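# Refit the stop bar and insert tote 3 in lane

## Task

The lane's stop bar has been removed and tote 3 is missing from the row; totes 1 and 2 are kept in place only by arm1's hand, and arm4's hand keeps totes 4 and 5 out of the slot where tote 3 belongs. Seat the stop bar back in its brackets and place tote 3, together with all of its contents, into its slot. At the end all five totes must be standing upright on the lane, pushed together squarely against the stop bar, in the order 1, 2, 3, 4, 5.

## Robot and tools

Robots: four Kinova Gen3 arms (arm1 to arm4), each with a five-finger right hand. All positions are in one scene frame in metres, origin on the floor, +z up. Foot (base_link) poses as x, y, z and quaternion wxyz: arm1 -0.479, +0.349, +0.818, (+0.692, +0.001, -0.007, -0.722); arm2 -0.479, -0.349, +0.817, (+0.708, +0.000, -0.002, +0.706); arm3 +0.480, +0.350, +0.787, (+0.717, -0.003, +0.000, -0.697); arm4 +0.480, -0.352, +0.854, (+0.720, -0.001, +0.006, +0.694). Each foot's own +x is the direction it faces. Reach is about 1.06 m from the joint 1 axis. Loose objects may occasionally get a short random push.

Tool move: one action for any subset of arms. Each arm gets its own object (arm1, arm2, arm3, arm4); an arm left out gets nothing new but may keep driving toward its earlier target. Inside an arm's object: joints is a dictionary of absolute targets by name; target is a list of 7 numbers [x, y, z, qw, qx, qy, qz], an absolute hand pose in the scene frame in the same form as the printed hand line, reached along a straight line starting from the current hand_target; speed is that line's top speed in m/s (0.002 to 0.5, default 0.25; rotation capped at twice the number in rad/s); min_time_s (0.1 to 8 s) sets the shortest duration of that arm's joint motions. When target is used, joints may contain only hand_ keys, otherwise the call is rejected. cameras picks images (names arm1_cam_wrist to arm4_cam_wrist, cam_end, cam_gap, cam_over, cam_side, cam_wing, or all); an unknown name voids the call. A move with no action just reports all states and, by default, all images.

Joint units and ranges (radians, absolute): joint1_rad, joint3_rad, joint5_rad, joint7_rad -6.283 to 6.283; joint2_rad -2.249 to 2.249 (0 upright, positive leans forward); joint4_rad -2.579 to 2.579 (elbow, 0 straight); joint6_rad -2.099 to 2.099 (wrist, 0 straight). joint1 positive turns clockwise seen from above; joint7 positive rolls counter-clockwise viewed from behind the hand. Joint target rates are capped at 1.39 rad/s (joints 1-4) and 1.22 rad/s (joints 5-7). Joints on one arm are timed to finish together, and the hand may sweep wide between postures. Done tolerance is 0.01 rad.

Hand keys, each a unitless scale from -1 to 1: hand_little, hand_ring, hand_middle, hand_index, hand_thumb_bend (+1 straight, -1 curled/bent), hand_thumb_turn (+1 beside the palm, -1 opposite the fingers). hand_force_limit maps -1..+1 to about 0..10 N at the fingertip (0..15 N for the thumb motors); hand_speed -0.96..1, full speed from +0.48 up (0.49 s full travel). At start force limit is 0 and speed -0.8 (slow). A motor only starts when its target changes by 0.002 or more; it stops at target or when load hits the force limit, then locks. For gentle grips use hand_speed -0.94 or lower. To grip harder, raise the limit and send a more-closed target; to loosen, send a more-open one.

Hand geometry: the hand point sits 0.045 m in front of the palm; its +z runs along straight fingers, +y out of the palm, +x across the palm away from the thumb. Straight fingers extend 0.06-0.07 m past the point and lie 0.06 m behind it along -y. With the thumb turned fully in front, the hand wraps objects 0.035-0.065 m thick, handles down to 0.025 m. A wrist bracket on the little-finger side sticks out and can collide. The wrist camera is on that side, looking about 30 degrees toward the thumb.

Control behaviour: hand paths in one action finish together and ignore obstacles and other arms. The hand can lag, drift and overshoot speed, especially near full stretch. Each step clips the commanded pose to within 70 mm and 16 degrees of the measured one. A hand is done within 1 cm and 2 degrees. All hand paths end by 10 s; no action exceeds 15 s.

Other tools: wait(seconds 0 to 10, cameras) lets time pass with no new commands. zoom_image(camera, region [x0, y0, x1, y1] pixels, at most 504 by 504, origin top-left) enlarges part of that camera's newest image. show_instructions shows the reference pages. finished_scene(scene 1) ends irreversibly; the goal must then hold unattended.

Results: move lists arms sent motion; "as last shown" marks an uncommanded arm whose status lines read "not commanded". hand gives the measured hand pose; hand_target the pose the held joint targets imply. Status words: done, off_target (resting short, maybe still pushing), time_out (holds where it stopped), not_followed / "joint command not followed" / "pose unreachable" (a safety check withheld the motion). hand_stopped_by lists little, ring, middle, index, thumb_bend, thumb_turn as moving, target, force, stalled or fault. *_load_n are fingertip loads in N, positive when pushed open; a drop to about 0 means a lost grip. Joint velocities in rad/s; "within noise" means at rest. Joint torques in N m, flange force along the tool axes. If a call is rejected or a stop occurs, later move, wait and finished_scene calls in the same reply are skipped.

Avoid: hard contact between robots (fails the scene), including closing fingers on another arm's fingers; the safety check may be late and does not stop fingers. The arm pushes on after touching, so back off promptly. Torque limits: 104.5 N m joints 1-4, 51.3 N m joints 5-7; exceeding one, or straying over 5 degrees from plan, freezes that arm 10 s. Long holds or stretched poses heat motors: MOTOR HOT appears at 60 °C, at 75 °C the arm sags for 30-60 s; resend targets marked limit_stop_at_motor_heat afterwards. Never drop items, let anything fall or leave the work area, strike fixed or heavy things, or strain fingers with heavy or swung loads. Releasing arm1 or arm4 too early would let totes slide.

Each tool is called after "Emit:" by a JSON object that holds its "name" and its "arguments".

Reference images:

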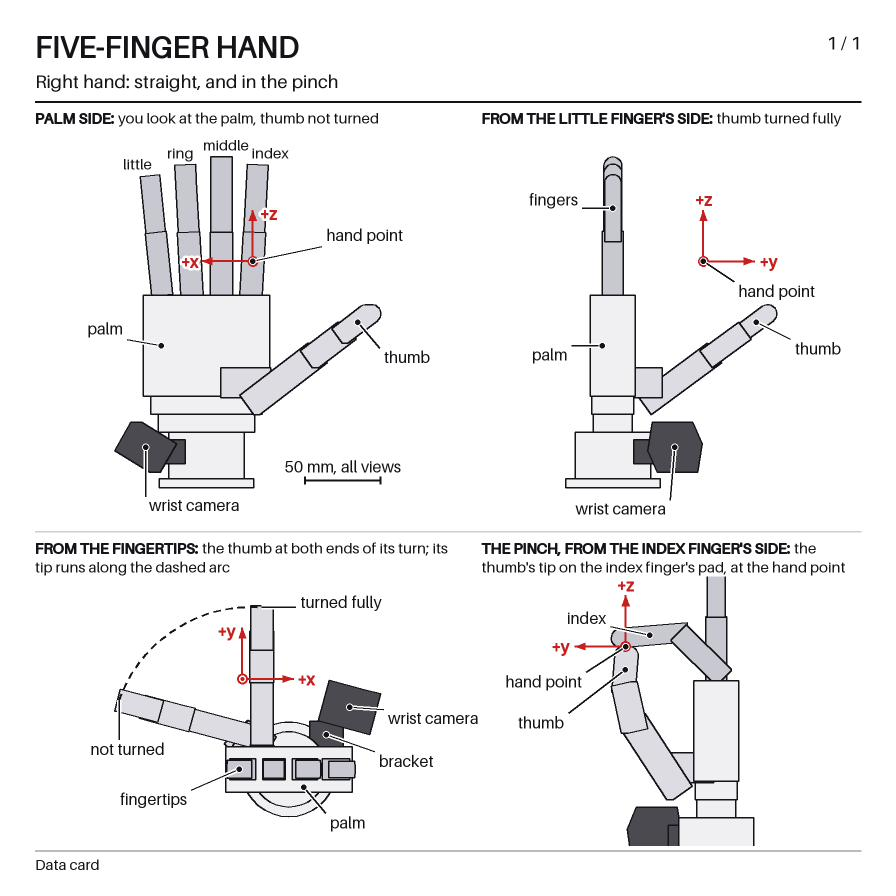

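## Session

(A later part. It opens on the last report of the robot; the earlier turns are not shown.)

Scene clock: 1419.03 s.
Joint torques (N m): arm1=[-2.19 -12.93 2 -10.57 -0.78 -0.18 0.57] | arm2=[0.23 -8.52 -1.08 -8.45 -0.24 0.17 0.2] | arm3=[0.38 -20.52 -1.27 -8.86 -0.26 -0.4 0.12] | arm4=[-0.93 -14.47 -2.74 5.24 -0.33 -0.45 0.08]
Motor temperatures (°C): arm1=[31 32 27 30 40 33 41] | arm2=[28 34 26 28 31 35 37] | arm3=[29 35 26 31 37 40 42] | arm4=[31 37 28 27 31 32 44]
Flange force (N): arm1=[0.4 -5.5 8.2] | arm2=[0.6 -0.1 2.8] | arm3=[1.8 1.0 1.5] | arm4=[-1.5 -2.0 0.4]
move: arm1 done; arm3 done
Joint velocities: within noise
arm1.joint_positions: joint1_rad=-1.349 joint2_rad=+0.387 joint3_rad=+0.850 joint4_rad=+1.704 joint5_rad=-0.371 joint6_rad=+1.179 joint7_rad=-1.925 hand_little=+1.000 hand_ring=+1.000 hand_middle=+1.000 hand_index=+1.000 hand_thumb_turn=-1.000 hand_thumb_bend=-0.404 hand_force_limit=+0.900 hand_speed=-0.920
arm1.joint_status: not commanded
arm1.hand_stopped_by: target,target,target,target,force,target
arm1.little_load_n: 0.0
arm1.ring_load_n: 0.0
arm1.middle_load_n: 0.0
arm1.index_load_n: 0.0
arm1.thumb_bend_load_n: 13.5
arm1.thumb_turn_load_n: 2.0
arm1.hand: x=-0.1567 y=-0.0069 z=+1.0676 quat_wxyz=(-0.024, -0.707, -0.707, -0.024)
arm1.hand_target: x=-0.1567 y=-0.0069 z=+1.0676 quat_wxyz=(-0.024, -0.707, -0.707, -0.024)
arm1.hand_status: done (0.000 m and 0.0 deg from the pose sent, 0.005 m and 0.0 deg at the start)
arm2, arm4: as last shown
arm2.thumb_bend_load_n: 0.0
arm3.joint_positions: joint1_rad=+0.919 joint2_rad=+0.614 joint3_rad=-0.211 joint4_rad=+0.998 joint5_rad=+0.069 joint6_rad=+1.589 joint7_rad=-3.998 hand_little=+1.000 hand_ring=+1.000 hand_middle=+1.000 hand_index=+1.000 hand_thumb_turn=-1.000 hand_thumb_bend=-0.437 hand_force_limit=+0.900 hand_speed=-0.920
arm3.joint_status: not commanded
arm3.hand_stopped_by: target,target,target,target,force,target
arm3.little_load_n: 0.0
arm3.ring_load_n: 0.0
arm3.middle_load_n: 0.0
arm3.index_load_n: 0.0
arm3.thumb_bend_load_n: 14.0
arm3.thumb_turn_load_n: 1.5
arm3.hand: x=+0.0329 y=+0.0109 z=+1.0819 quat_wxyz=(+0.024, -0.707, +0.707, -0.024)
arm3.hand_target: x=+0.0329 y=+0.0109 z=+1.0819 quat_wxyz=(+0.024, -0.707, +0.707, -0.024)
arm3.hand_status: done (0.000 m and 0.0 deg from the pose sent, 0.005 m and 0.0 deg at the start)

Emit:
{"name": "move", "arguments": {"arm1": {"target":[-0.1567,-0.0069,1.0636,0.02406,0.7067,0.7067,0.02406],"speed":0.02}, "arm3": {"target":[0.0329,0.0109,1.0779,0.02406,-0.7067,0.7067,-0.02406],"speed":0.02}, "cameras": ["cam_end","cam_side","cam_gap"]}}

Emit:
{"name": "zoom_image", "arguments": {"camera": "cam_end", "region": [380, 30, 460, 110]}}

Emit:
{"name": "zoom_image", "arguments": {"camera": "cam_side", "region": [180, 225, 280, 295]}}

Scene clock: 1423.67 s.
Joint torques (N m): arm1=[-2.25 -13.18 1.95 -10.47 -0.73 -0.26 0.44] | arm2=[0.2 -8.56 -1.03 -8.4 -0.23 0.15 0.18] | arm3=[0.27 -20.6 -1.29 -8.86 -0.32 -0.36 0.18] | arm4=[-0.98 -14.45 -2.69 5.17 -0.33 -0.45 0]
Motor temperatures (°C): arm1=[31 32 27 30 40 33 41] | arm2=[28 34 26 28 31 35 37] | arm3=[29 35 26 31 37 40 42] | arm4=[31 37 28 27 31 32 44]
Flange force (N): arm1=[-0.7 -5.3 8.3] | arm2=[0.4 -0.1 2.5] | arm3=[1.8 1.1 1.7] | arm4=[-1.7 -2.2 0.1]
move: arm1 done; arm3 done
Joint velocities: within noise
arm1.joint_positions: joint1_rad=-1.346 joint2_rad=+0.391 joint3_rad=+0.847 joint4_rad=+1.713 joint5_rad=-0.375 joint6_rad=+1.168 joint7_rad=-1.921 hand_little=+1.000 hand_ring=+1.000 hand_middle=+1.000 hand_index=+1.000 hand_thumb_turn=-1.000 hand_thumb_bend=-0.404 hand_force_limit=+0.900 hand_speed=-0.920
arm1.joint_status: not commanded
arm1.hand_stopped_by: target,target,target,target,force,target
arm1.little_load_n: 0.0
arm1.ring_load_n: 0.0
arm1.middle_load_n: 0.0
arm1.index_load_n: 0.0
arm1.thumb_bend_load_n: 14.0
arm1.thumb_turn_load_n: 1.5
arm1.hand: x=-0.1567 y=-0.0069 z=+1.0636 quat_wxyz=(-0.024, -0.707, -0.707, -0.024)
arm1.hand_target: x=-0.1567 y=-0.0069 z=+1.0636 quat_wxyz=(-0.024, -0.707, -0.707, -0.024)
arm1.hand_status: done (0.000 m and 0.0 deg from the pose sent, 0.004 m and 0.0 deg at the start)
arm2, arm4: as last shown
arm3.joint_positions: joint1_rad=+0.920 joint2_rad=+0.615 joint3_rad=-0.211 joint4_rad=+1.010 joint5_rad=+0.069 joint6_rad=+1.577 joint7_rad=-3.999 hand_little=+1.000 hand_ring=+1.000 hand_middle=+1.000 hand_index=+1.000 hand_thumb_turn=-1.000 hand_thumb_bend=-0.437 hand_force_limit=+0.900 hand_speed=-0.920
arm3.joint_status: not commanded
arm3.hand_stopped_by: target,target,target,target,force,target
arm3.little_load_n: 0.0
arm3.ring_load_n: 0.0
arm3.middle_load_n: 0.0
arm3.index_load_n: 0.0
arm3.thumb_bend_load_n: 14.0
arm3.thumb_turn_load_n: 2.0
arm3.hand: x=+0.0329 y=+0.0109 z=+1.0779 quat_wxyz=(+0.024, -0.707, +0.707, -0.024)
arm3.hand_target: x=+0.0329 y=+0.0109 z=+1.0779 quat_wxyz=(+0.024, -0.707, +0.707, -0.024)
arm3.hand_status: done (0.000 m and 0.0 deg from the pose sent, 0.004 m and 0.0 deg at the start)
pictures: cam_end, cam_gap, cam_side

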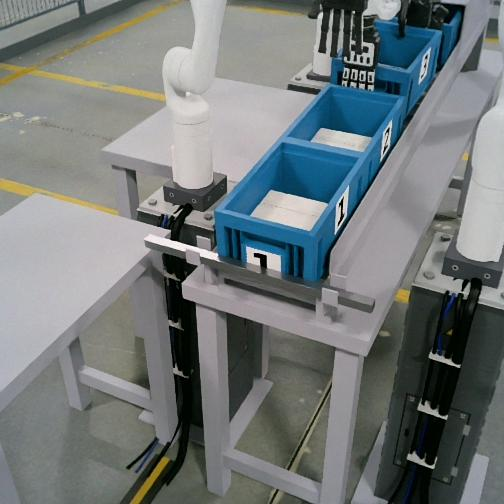

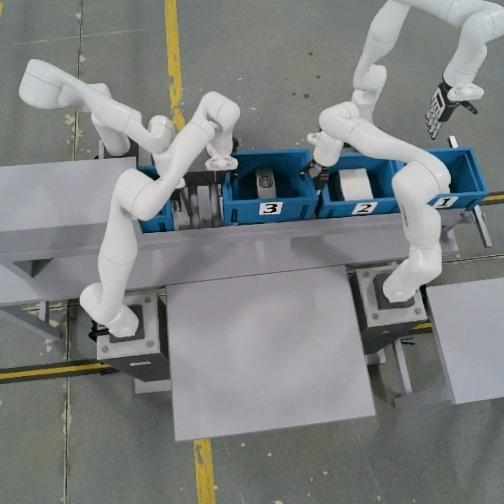

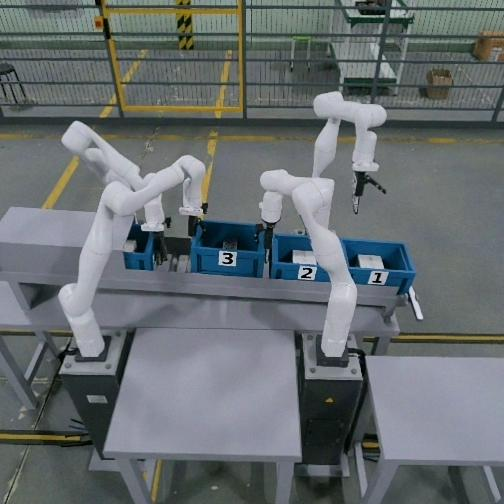

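Scaled by 6.300.

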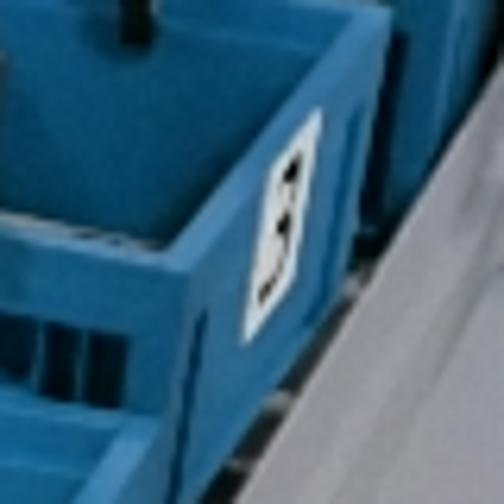

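Scaled by 5.040.

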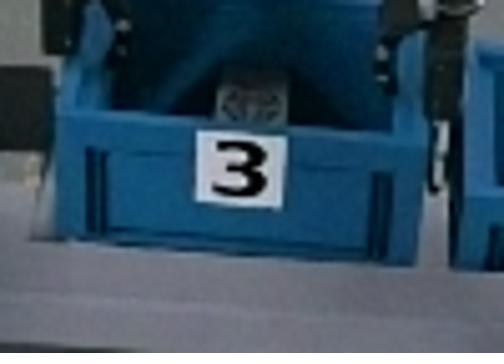

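Emit:
{"name": "move", "arguments": {"arm1": {"target":[-0.1567,-0.0069,1.0576,0.02406,0.7067,0.7067,0.02406],"speed":0.02}, "arm3": {"target":[0.0329,0.0109,1.0719,0.02406,-0.7067,0.7067,-0.02406],"speed":0.02}, "cameras": []}}

Scene clock: 1434.70 s.
Joint torques (N m): arm1=[-2.22 -13.2 2 -10.35 -0.73 -0.25 0.57] | arm2=[0.21 -8.56 -1.04 -8.46 -0.23 0.13 0.19] | arm3=[0.29 -20.59 -1.26 -8.87 -0.24 -0.32 0.1] | arm4=[-1 -14.43 -2.74 5.21 -0.32 -0.43 0.04]
Motor temperatures (°C): arm1=[31 32 27 30 40 33 41] | arm2=[28 34 26 28 31 35 37] | arm3=[29 35 26 30 37 40 42] | arm4=[31 37 28 27 31 32 44]
Flange force (N): arm1=[-0.3 -5.1 7.9] | arm2=[0.6 -0.1 2.6] | arm3=[1.5 0.9 1.9] | arm4=[-1.6 -2.3 0.1]
move: arm1 done; arm3 done
Joint velocities: within noise
arm1.joint_positions: joint1_rad=-1.342 joint2_rad=+0.398 joint3_rad=+0.843 joint4_rad=+1.725 joint5_rad=-0.382 joint6_rad=+1.151 joint7_rad=-1.914 hand_little=+1.000 hand_ring=+1.000 hand_middle=+1.000 hand_index=+1.000 hand_thumb_turn=-1.000 hand_thumb_bend=-0.404 hand_force_limit=+0.900 hand_speed=-0.920
arm1.joint_status: not commanded
arm1.hand_stopped_by: target,target,target,target,force,target
arm1.little_load_n: 0.0
arm1.ring_load_n: 0.0
arm1.middle_load_n: 0.0
arm1.index_load_n: 0.0
arm1.thumb_bend_load_n: 13.5
arm1.thumb_turn_load_n: 1.5
arm1.hand: x=-0.1567 y=-0.0069 z=+1.0576 quat_wxyz=(-0.024, -0.707, -0.707, -0.024)
arm1.hand_target: x=-0.1567 y=-0.0069 z=+1.0576 quat_wxyz=(-0.024, -0.707, -0.707, -0.024)
arm1.hand_status: done (0.000 m and 0.0 deg from the pose sent, 0.006 m and 0.0 deg at the start)
arm2.joint_positions: joint1_rad=+0.215 joint2_rad=+0.086 joint3_rad=-0.606 joint4_rad=+1.239 joint5_rad=+0.047 joint6_rad=+1.833 joint7_rad=-1.944 hand_little=+1.000 hand_ring=+1.000 hand_middle=+1.000 hand_index=+1.000 hand_thumb_turn=-1.000 hand_thumb_bend=+1.000 hand_force_limit=+0.000 hand_speed=-0.800
arm2.joint_status: not commanded
arm2.hand_stopped_by: target,target,target,target,target,target
arm2.little_load_n: 0.0
arm2.ring_load_n: 0.0
arm2.middle_load_n: 0.0
arm2.index_load_n: 0.0
arm2.thumb_bend_load_n: 0.0
arm2.thumb_turn_load_n: 0.0
arm2.hand: x=-0.6200 y=+0.0000 z=+1.2800 quat_wxyz=(+0.000, +0.707, -0.707, +0.000)
arm2.hand_target: x=-0.6200 y=+0.0000 z=+1.2800 quat_wxyz=(+0.000, +0.707, -0.707, +0.000)
arm2.hand_status: not commanded
arm3.joint_positions: joint1_rad=+0.921 joint2_rad=+0.616 joint3_rad=-0.211 joint4_rad=+1.028 joint5_rad=+0.070 joint6_rad=+1.559 joint7_rad=-3.999 hand_little=+1.000 hand_ring=+1.000 hand_middle=+1.000 hand_index=+1.000 hand_thumb_turn=-1.000 hand_thumb_bend=-0.437 hand_force_limit=+0.900 hand_speed=-0.920
arm3.joint_status: not commanded
arm3.hand_stopped_by: target,target,target,target,force,target
arm3.little_load_n: 0.0
arm3.ring_load_n: 0.0
arm3.middle_load_n: 0.0
arm3.index_load_n: 0.5
arm3.thumb_bend_load_n: 14.0
arm3.thumb_turn_load_n: 2.0
arm3.hand: x=+0.0329 y=+0.0109 z=+1.0719 quat_wxyz=(+0.024, -0.707, +0.707, -0.024)
arm3.hand_target: x=+0.0329 y=+0.0109 z=+1.0719 quat_wxyz=(+0.024, -0.707, +0.707, -0.024)
arm3.hand_status: done (0.000 m and 0.0 deg from the pose sent, 0.006 m and 0.0 deg at the start)
arm4.joint_positions: joint1_rad=+0.012 joint2_rad=+0.642 joint3_rad=+2.089 joint4_rad=-1.891 joint5_rad=+0.676 joint6_rad=-1.014 joint7_rad=+0.266 hand_little=+1.000 hand_ring=+1.000 hand_middle=+1.000 hand_index=+1.000 hand_thumb_turn=+1.000 hand_thumb_bend=+1.000 hand_force_limit=+0.000 hand_speed=-0.800
arm4.joint_status: not commanded
arm4.hand_stopped_by: target,target,target,target,target,target
arm4.little_load_n: 0.0
arm4.ring_load_n: 0.0
arm4.middle_load_n: 0.0
arm4.index_load_n: 0.0
arm4.thumb_bend_load_n: 0.0
arm4.thumb_turn_load_n: 0.0
arm4.hand: x=+0.1852 y=-0.0026 z=+0.9913 quat_wxyz=(+0.001, -0.707, +0.707, +0.000)
arm4.hand_target: x=+0.1852 y=-0.0026 z=+0.9913 quat_wxyz=(+0.001, -0.707, +0.707, +0.000)
arm4.hand_status: not commanded

Emit:
{"name": "move", "arguments": {"arm1": {"target":[-0.1567,-0.0069,1.0516,0.02406,0.7067,0.7067,0.02406],"speed":0.02}, "arm3": {"target":[0.0329,0.0109,1.0659,0.02406,-0.7067,0.7067,-0.02406],"speed":0.02}, "cameras": ["cam_end","cam_side","cam_gap"]}}

Emit:
{"name": "zoom_image", "arguments": {"camera": "cam_end", "region": [380, 30, 460, 110]}}

Emit:
{"name": "zoom_image", "arguments": {"camera": "cam_side", "region": [180, 225, 310, 295]}}

Scene clock: 1438.50 s.
Joint torques (N m): arm1=[-2.23 -13.39 2.02 -10.21 -0.7 -0.23 0.55] | arm2=[0.2 -8.56 -1.01 -8.49 -0.22 0.16 0.17] | arm3=[0.37 -20.62 -1.34 -8.82 -0.28 -0.4 0.17] | arm4=[-1 -14.37 -2.71 5.13 -0.31 -0.49 0.09]
Motor temperatures (°C): arm1=[31 32 27 30 40 33 41] | arm2=[28 34 26 28 31 35 37] | arm3=[29 35 26 30 37 40 42] | arm4=[31 37 28 27 31 32 44]
Flange force (N): arm1=[-0.7 -4.9 8.0] | arm2=[0.7 -0.1 2.9] | arm3=[2.0 1.1 1.6] | arm4=[-1.5 -2.2 0.1]
move: arm1 done; arm3 done
Joint velocities: within noise
arm1.joint_positions: joint1_rad=-1.339 joint2_rad=+0.405 joint3_rad=+0.839 joint4_rad=+1.737 joint5_rad=-0.390 joint6_rad=+1.135 joint7_rad=-1.906 hand_little=+1.000 hand_ring=+1.000 hand_middle=+1.000 hand_index=+1.000 hand_thumb_turn=-1.000 hand_thumb_bend=-0.404 hand_force_limit=+0.900 hand_speed=-0.920
arm1.joint_status: not commanded
arm1.hand_stopped_by: target,target,target,target,force,target
arm1.little_load_n: 0.0
arm1.ring_load_n: 0.0
arm1.middle_load_n: 0.0
arm1.index_load_n: 0.0
arm1.thumb_bend_load_n: 14.0
arm1.thumb_turn_load_n: 1.5
arm1.hand: x=-0.1567 y=-0.0069 z=+1.0516 quat_wxyz=(-0.024, -0.707, -0.707, -0.024)
arm1.hand_target: x=-0.1567 y=-0.0069 z=+1.0516 quat_wxyz=(-0.024, -0.707, -0.707, -0.024)
arm1.hand_status: done (0.000 m and 0.0 deg from the pose sent, 0.006 m and 0.0 deg at the start)
arm2, arm4: as last shown
arm3.joint_positions: joint1_rad=+0.922 joint2_rad=+0.617 joint3_rad=-0.211 joint4_rad=+1.045 joint5_rad=+0.070 joint6_rad=+1.540 joint7_rad=-3.999 hand_little=+1.000 hand_ring=+1.000 hand_middle=+1.000 hand_index=+1.000 hand_thumb_turn=-1.000 hand_thumb_bend=-0.437 hand_force_limit=+0.900 hand_speed=-0.920
arm3.joint_status: not commanded
arm3.hand_stopped_by: target,target,target,target,force,target
arm3.little_load_n: 0.0
arm3.ring_load_n: 0.0
arm3.middle_load_n: 0.0
arm3.index_load_n: 0.0
arm3.thumb_bend_load_n: 14.0
arm3.thumb_turn_load_n: 2.0
arm3.hand: x=+0.0329 y=+0.0109 z=+1.0659 quat_wxyz=(+0.024, -0.707, +0.707, -0.024)
arm3.hand_target: x=+0.0329 y=+0.0109 z=+1.0659 quat_wxyz=(+0.024, -0.707, +0.707, -0.024)
arm3.hand_status: done (0.000 m and 0.0 deg from the pose sent, 0.006 m and 0.0 deg at the start)
pictures: cam_end, cam_gap, cam_side

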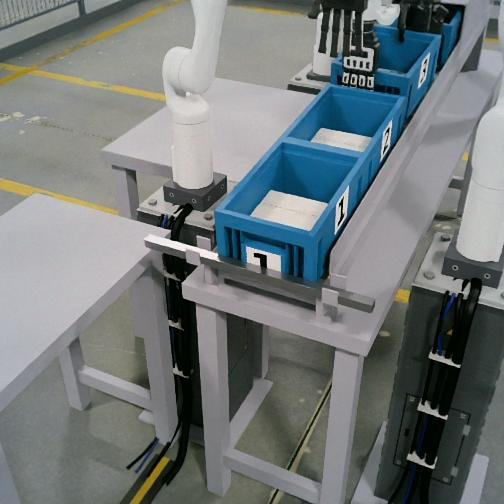

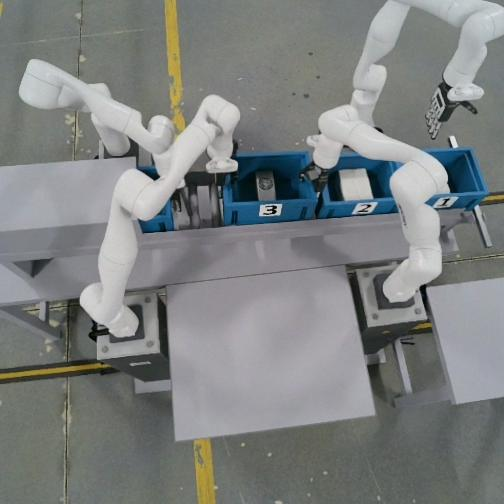

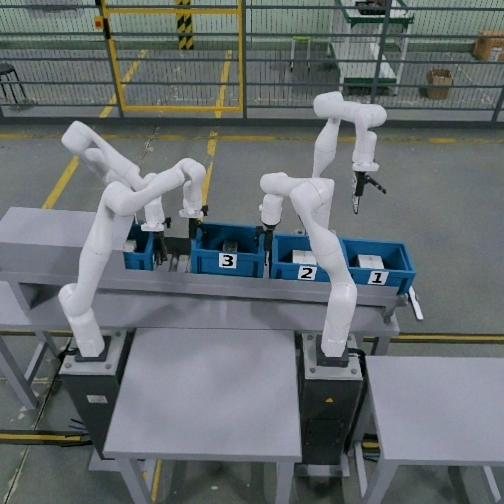

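Scaled by 6.300.

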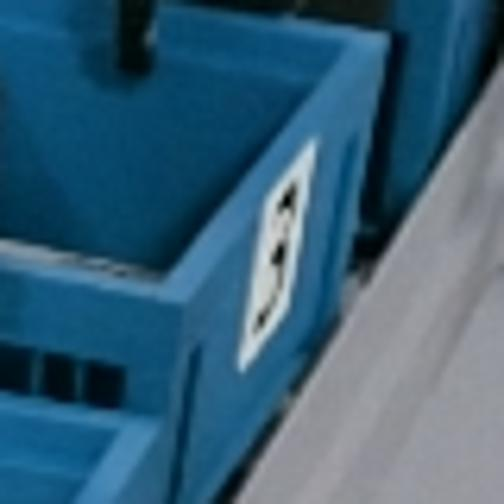

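Scaled by 3.877.

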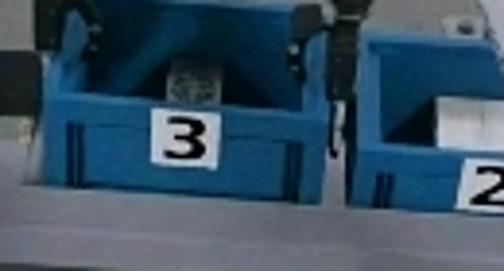

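Emit:
{"name": "move", "arguments": {"arm1": {"target":[-0.1567,-0.0069,1.0456,0.02406,0.7067,0.7067,0.02406],"speed":0.02}, "arm3": {"target":[0.0329,0.0109,1.0599,0.02406,-0.7067,0.7067,-0.02406],"speed":0.02}, "cameras": []}}

Scene clock: 1443.83 s.
Joint torques (N m): arm1=[-2.17 -13.33 2 -10.18 -0.71 -0.3 0.5] | arm2=[0.16 -8.56 -1.01 -8.51 -0.19 0.14 0.17] | arm3=[0.31 -20.69 -1.35 -8.84 -0.26 -0.34 0.07] | arm4=[-0.98 -14.41 -2.72 5.22 -0.33 -0.43 0.05]
Motor temperatures (°C): arm1=[31 32 27 30 40 33 41] | arm2=[28 34 26 28 31 35 37] | arm3=[29 35 26 30 37 40 42] | arm4=[31 37 28 27 31 32 44]
Flange force (N): arm1=[-0.2 -5.3 7.6] | arm2=[0.8 -0.3 2.9] | arm3=[1.7 1.2 1.9] | arm4=[-1.5 -2.2 0.1]
move: arm1 done; arm3 done
Joint velocities: within noise
arm1.joint_positions: joint1_rad=-1.334 joint2_rad=+0.412 joint3_rad=+0.834 joint4_rad=+1.749 joint5_rad=-0.397 joint6_rad=+1.118 joint7_rad=-1.899 hand_little=+1.000 hand_ring=+1.000 hand_middle=+1.000 hand_index=+1.000 hand_thumb_turn=-1.000 hand_thumb_bend=-0.404 hand_force_limit=+0.900 hand_speed=-0.920
arm1.joint_status: not commanded
arm1.hand_stopped_by: target,target,target,target,force,target
arm1.little_load_n: 0.0
arm1.ring_load_n: 0.0
arm1.middle_load_n: 0.0
arm1.index_load_n: 0.0
arm1.thumb_bend_load_n: 13.5
arm1.thumb_turn_load_n: 1.5
arm1.hand: x=-0.1567 y=-0.0069 z=+1.0456 quat_wxyz=(-0.024, -0.707, -0.707, -0.024)
arm1.hand_target: x=-0.1567 y=-0.0069 z=+1.0456 quat_wxyz=(-0.024, -0.707, -0.707, -0.024)
arm1.hand_status: done (0.000 m and 0.0 deg from the pose sent, 0.006 m and 0.0 deg at the start)
arm2, arm4: as last shown
arm2.index_load_n: -0.5
arm3.joint_positions: joint1_rad=+0.923 joint2_rad=+0.619 joint3_rad=-0.212 joint4_rad=+1.061 joint5_rad=+0.071 joint6_rad=+1.523 joint7_rad=-3.999 hand_little=+1.000 hand_ring=+1.000 hand_middle=+1.000 hand_index=+1.000 hand_thumb_turn=-1.000 hand_thumb_bend=-0.437 hand_force_limit=+0.900 hand_speed=-0.920
arm3.joint_status: not commanded
arm3.hand_stopped_by: target,target,target,target,force,target
arm3.little_load_n: 0.0
arm3.ring_load_n: 0.0
arm3.middle_load_n: 0.0
arm3.index_load_n: 0.0
arm3.thumb_bend_load_n: 14.0
arm3.thumb_turn_load_n: 1.5
arm3.hand: x=+0.0329 y=+0.0109 z=+1.0599 quat_wxyz=(+0.024, -0.707, +0.707, -0.024)
arm3.hand_target: x=+0.0329 y=+0.0109 z=+1.0599 quat_wxyz=(+0.024, -0.707, +0.707, -0.024)
arm3.hand_status: done (0.000 m and 0.0 deg from the pose sent, 0.006 m and 0.0 deg at the start)

Emit:
{"name": "move", "arguments": {"arm1": {"target":[-0.1567,-0.0069,1.0396,0.02406,0.7067,0.7067,0.02406],"speed":0.02}, "arm3": {"target":[0.0329,0.0109,1.0539,0.02406,-0.7067,0.7067,-0.02406],"speed":0.02}, "cameras": ["cam_end","cam_side","cam_gap"]}}

Emit:
{"name": "zoom_image", "arguments": {"camera": "cam_side", "region": [180, 225, 310, 295]}}

Emit:
{"name": "zoom_image", "arguments": {"camera": "cam_gap", "region": [170, 130, 260, 240]}}

Scene clock: 1448.10 s.
Joint torques (N m): arm1=[-2.17 -13.46 2.08 -10.04 -0.69 -0.27 0.55] | arm2=[0.17 -8.55 -1.05 -8.47 -0.23 0.14 0.17] | arm3=[0.27 -20.69 -1.46 -8.67 -0.31 -0.36 0.18] | arm4=[-0.99 -14.48 -2.78 5.15 -0.32 -0.48 0.06]
Motor temperatures (°C): arm1=[31 32 27 30 40 33 41] | arm2=[28 34 26 28 31 35 37] | arm3=[29 35 26 30 37 40 42] | arm4=[31 37 28 27 31 32 44]
Flange force (N): arm1=[-0.3 -5.0 7.6] | arm2=[0.7 -0.2 2.8] | arm3=[2.3 1.6 1.5] | arm4=[-1.7 -2.1 0.4]
move: arm1 done; arm3 done
Joint velocities: within noise
arm1.joint_positions: joint1_rad=-1.330 joint2_rad=+0.419 joint3_rad=+0.830 joint4_rad=+1.761 joint5_rad=-0.405 joint6_rad=+1.102 joint7_rad=-1.891 hand_little=+1.000 hand_ring=+1.000 hand_middle=+1.000 hand_index=+1.000 hand_thumb_turn=-1.000 hand_thumb_bend=-0.404 hand_force_limit=+0.900 hand_speed=-0.920
arm1.joint_status: not commanded
arm1.hand_stopped_by: target,target,target,target,force,target
arm1.little_load_n: 0.0
arm1.ring_load_n: 0.0
arm1.middle_load_n: 0.0
arm1.index_load_n: 0.0
arm1.thumb_bend_load_n: 14.0
arm1.thumb_turn_load_n: 1.5
arm1.hand: x=-0.1567 y=-0.0069 z=+1.0396 quat_wxyz=(-0.024, -0.707, -0.707, -0.024)
arm1.hand_target: x=-0.1567 y=-0.0069 z=+1.0396 quat_wxyz=(-0.024, -0.707, -0.707, -0.024)
arm1.hand_status: done (0.000 m and 0.0 deg from the pose sent, 0.006 m and 0.0 deg at the start)
arm2, arm4: as last shown
arm2.index_load_n: 0.0
arm3.joint_positions: joint1_rad=+0.924 joint2_rad=+0.621 joint3_rad=-0.212 joint4_rad=+1.077 joint5_rad=+0.071 joint6_rad=+1.505 joint7_rad=-3.999 hand_little=+1.000 hand_ring=+1.000 hand_middle=+1.000 hand_index=+1.000 hand_thumb_turn=-1.000 hand_thumb_bend=-0.437 hand_force_limit=+0.900 hand_speed=-0.920
arm3.joint_status: not commanded
arm3.hand_stopped_by: target,target,target,target,force,target
arm3.little_load_n: 0.0
arm3.ring_load_n: 0.0
arm3.middle_load_n: 0.0
arm3.index_load_n: 0.5
arm3.thumb_bend_load_n: 14.5
arm3.thumb_turn_load_n: 2.0
arm3.hand: x=+0.0329 y=+0.0109 z=+1.0539 quat_wxyz=(+0.024, -0.707, +0.707, -0.024)
arm3.hand_target: x=+0.0329 y=+0.0109 z=+1.0539 quat_wxyz=(+0.024, -0.707, +0.707, -0.024)
arm3.hand_status: done (0.000 m and 0.0 deg from the pose sent, 0.006 m and 0.0 deg at the start)
arm4.thumb_bend_load_n: -0.5
pictures: cam_end, cam_gap, cam_side

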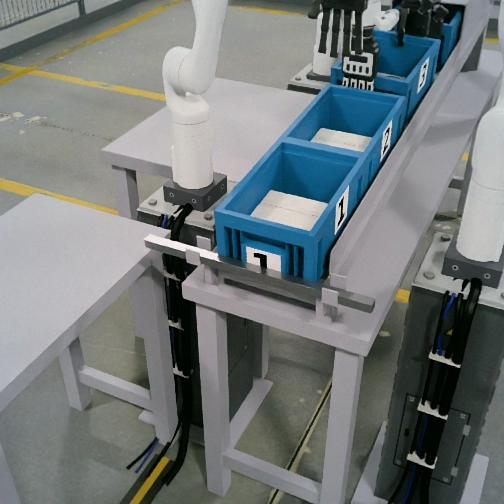

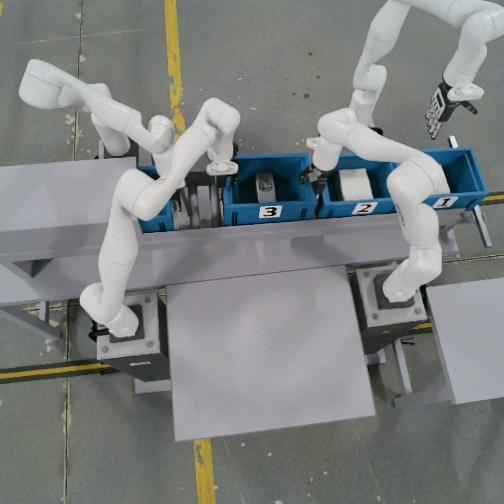

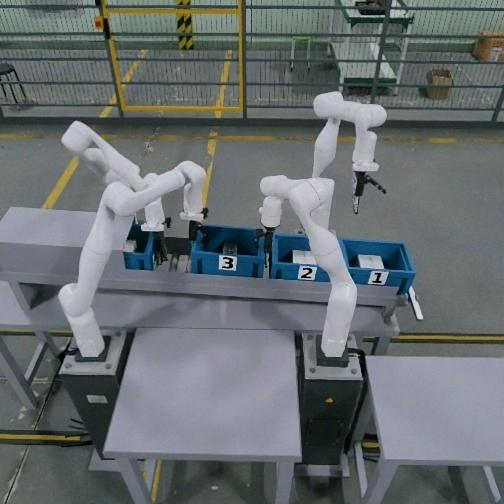

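Scaled by 3.877.

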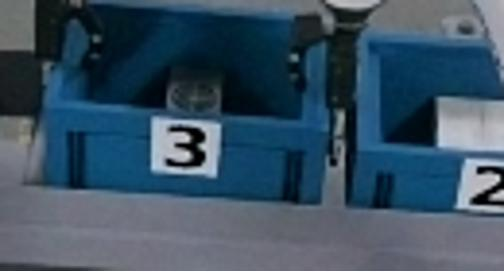

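Scaled by 4.582.

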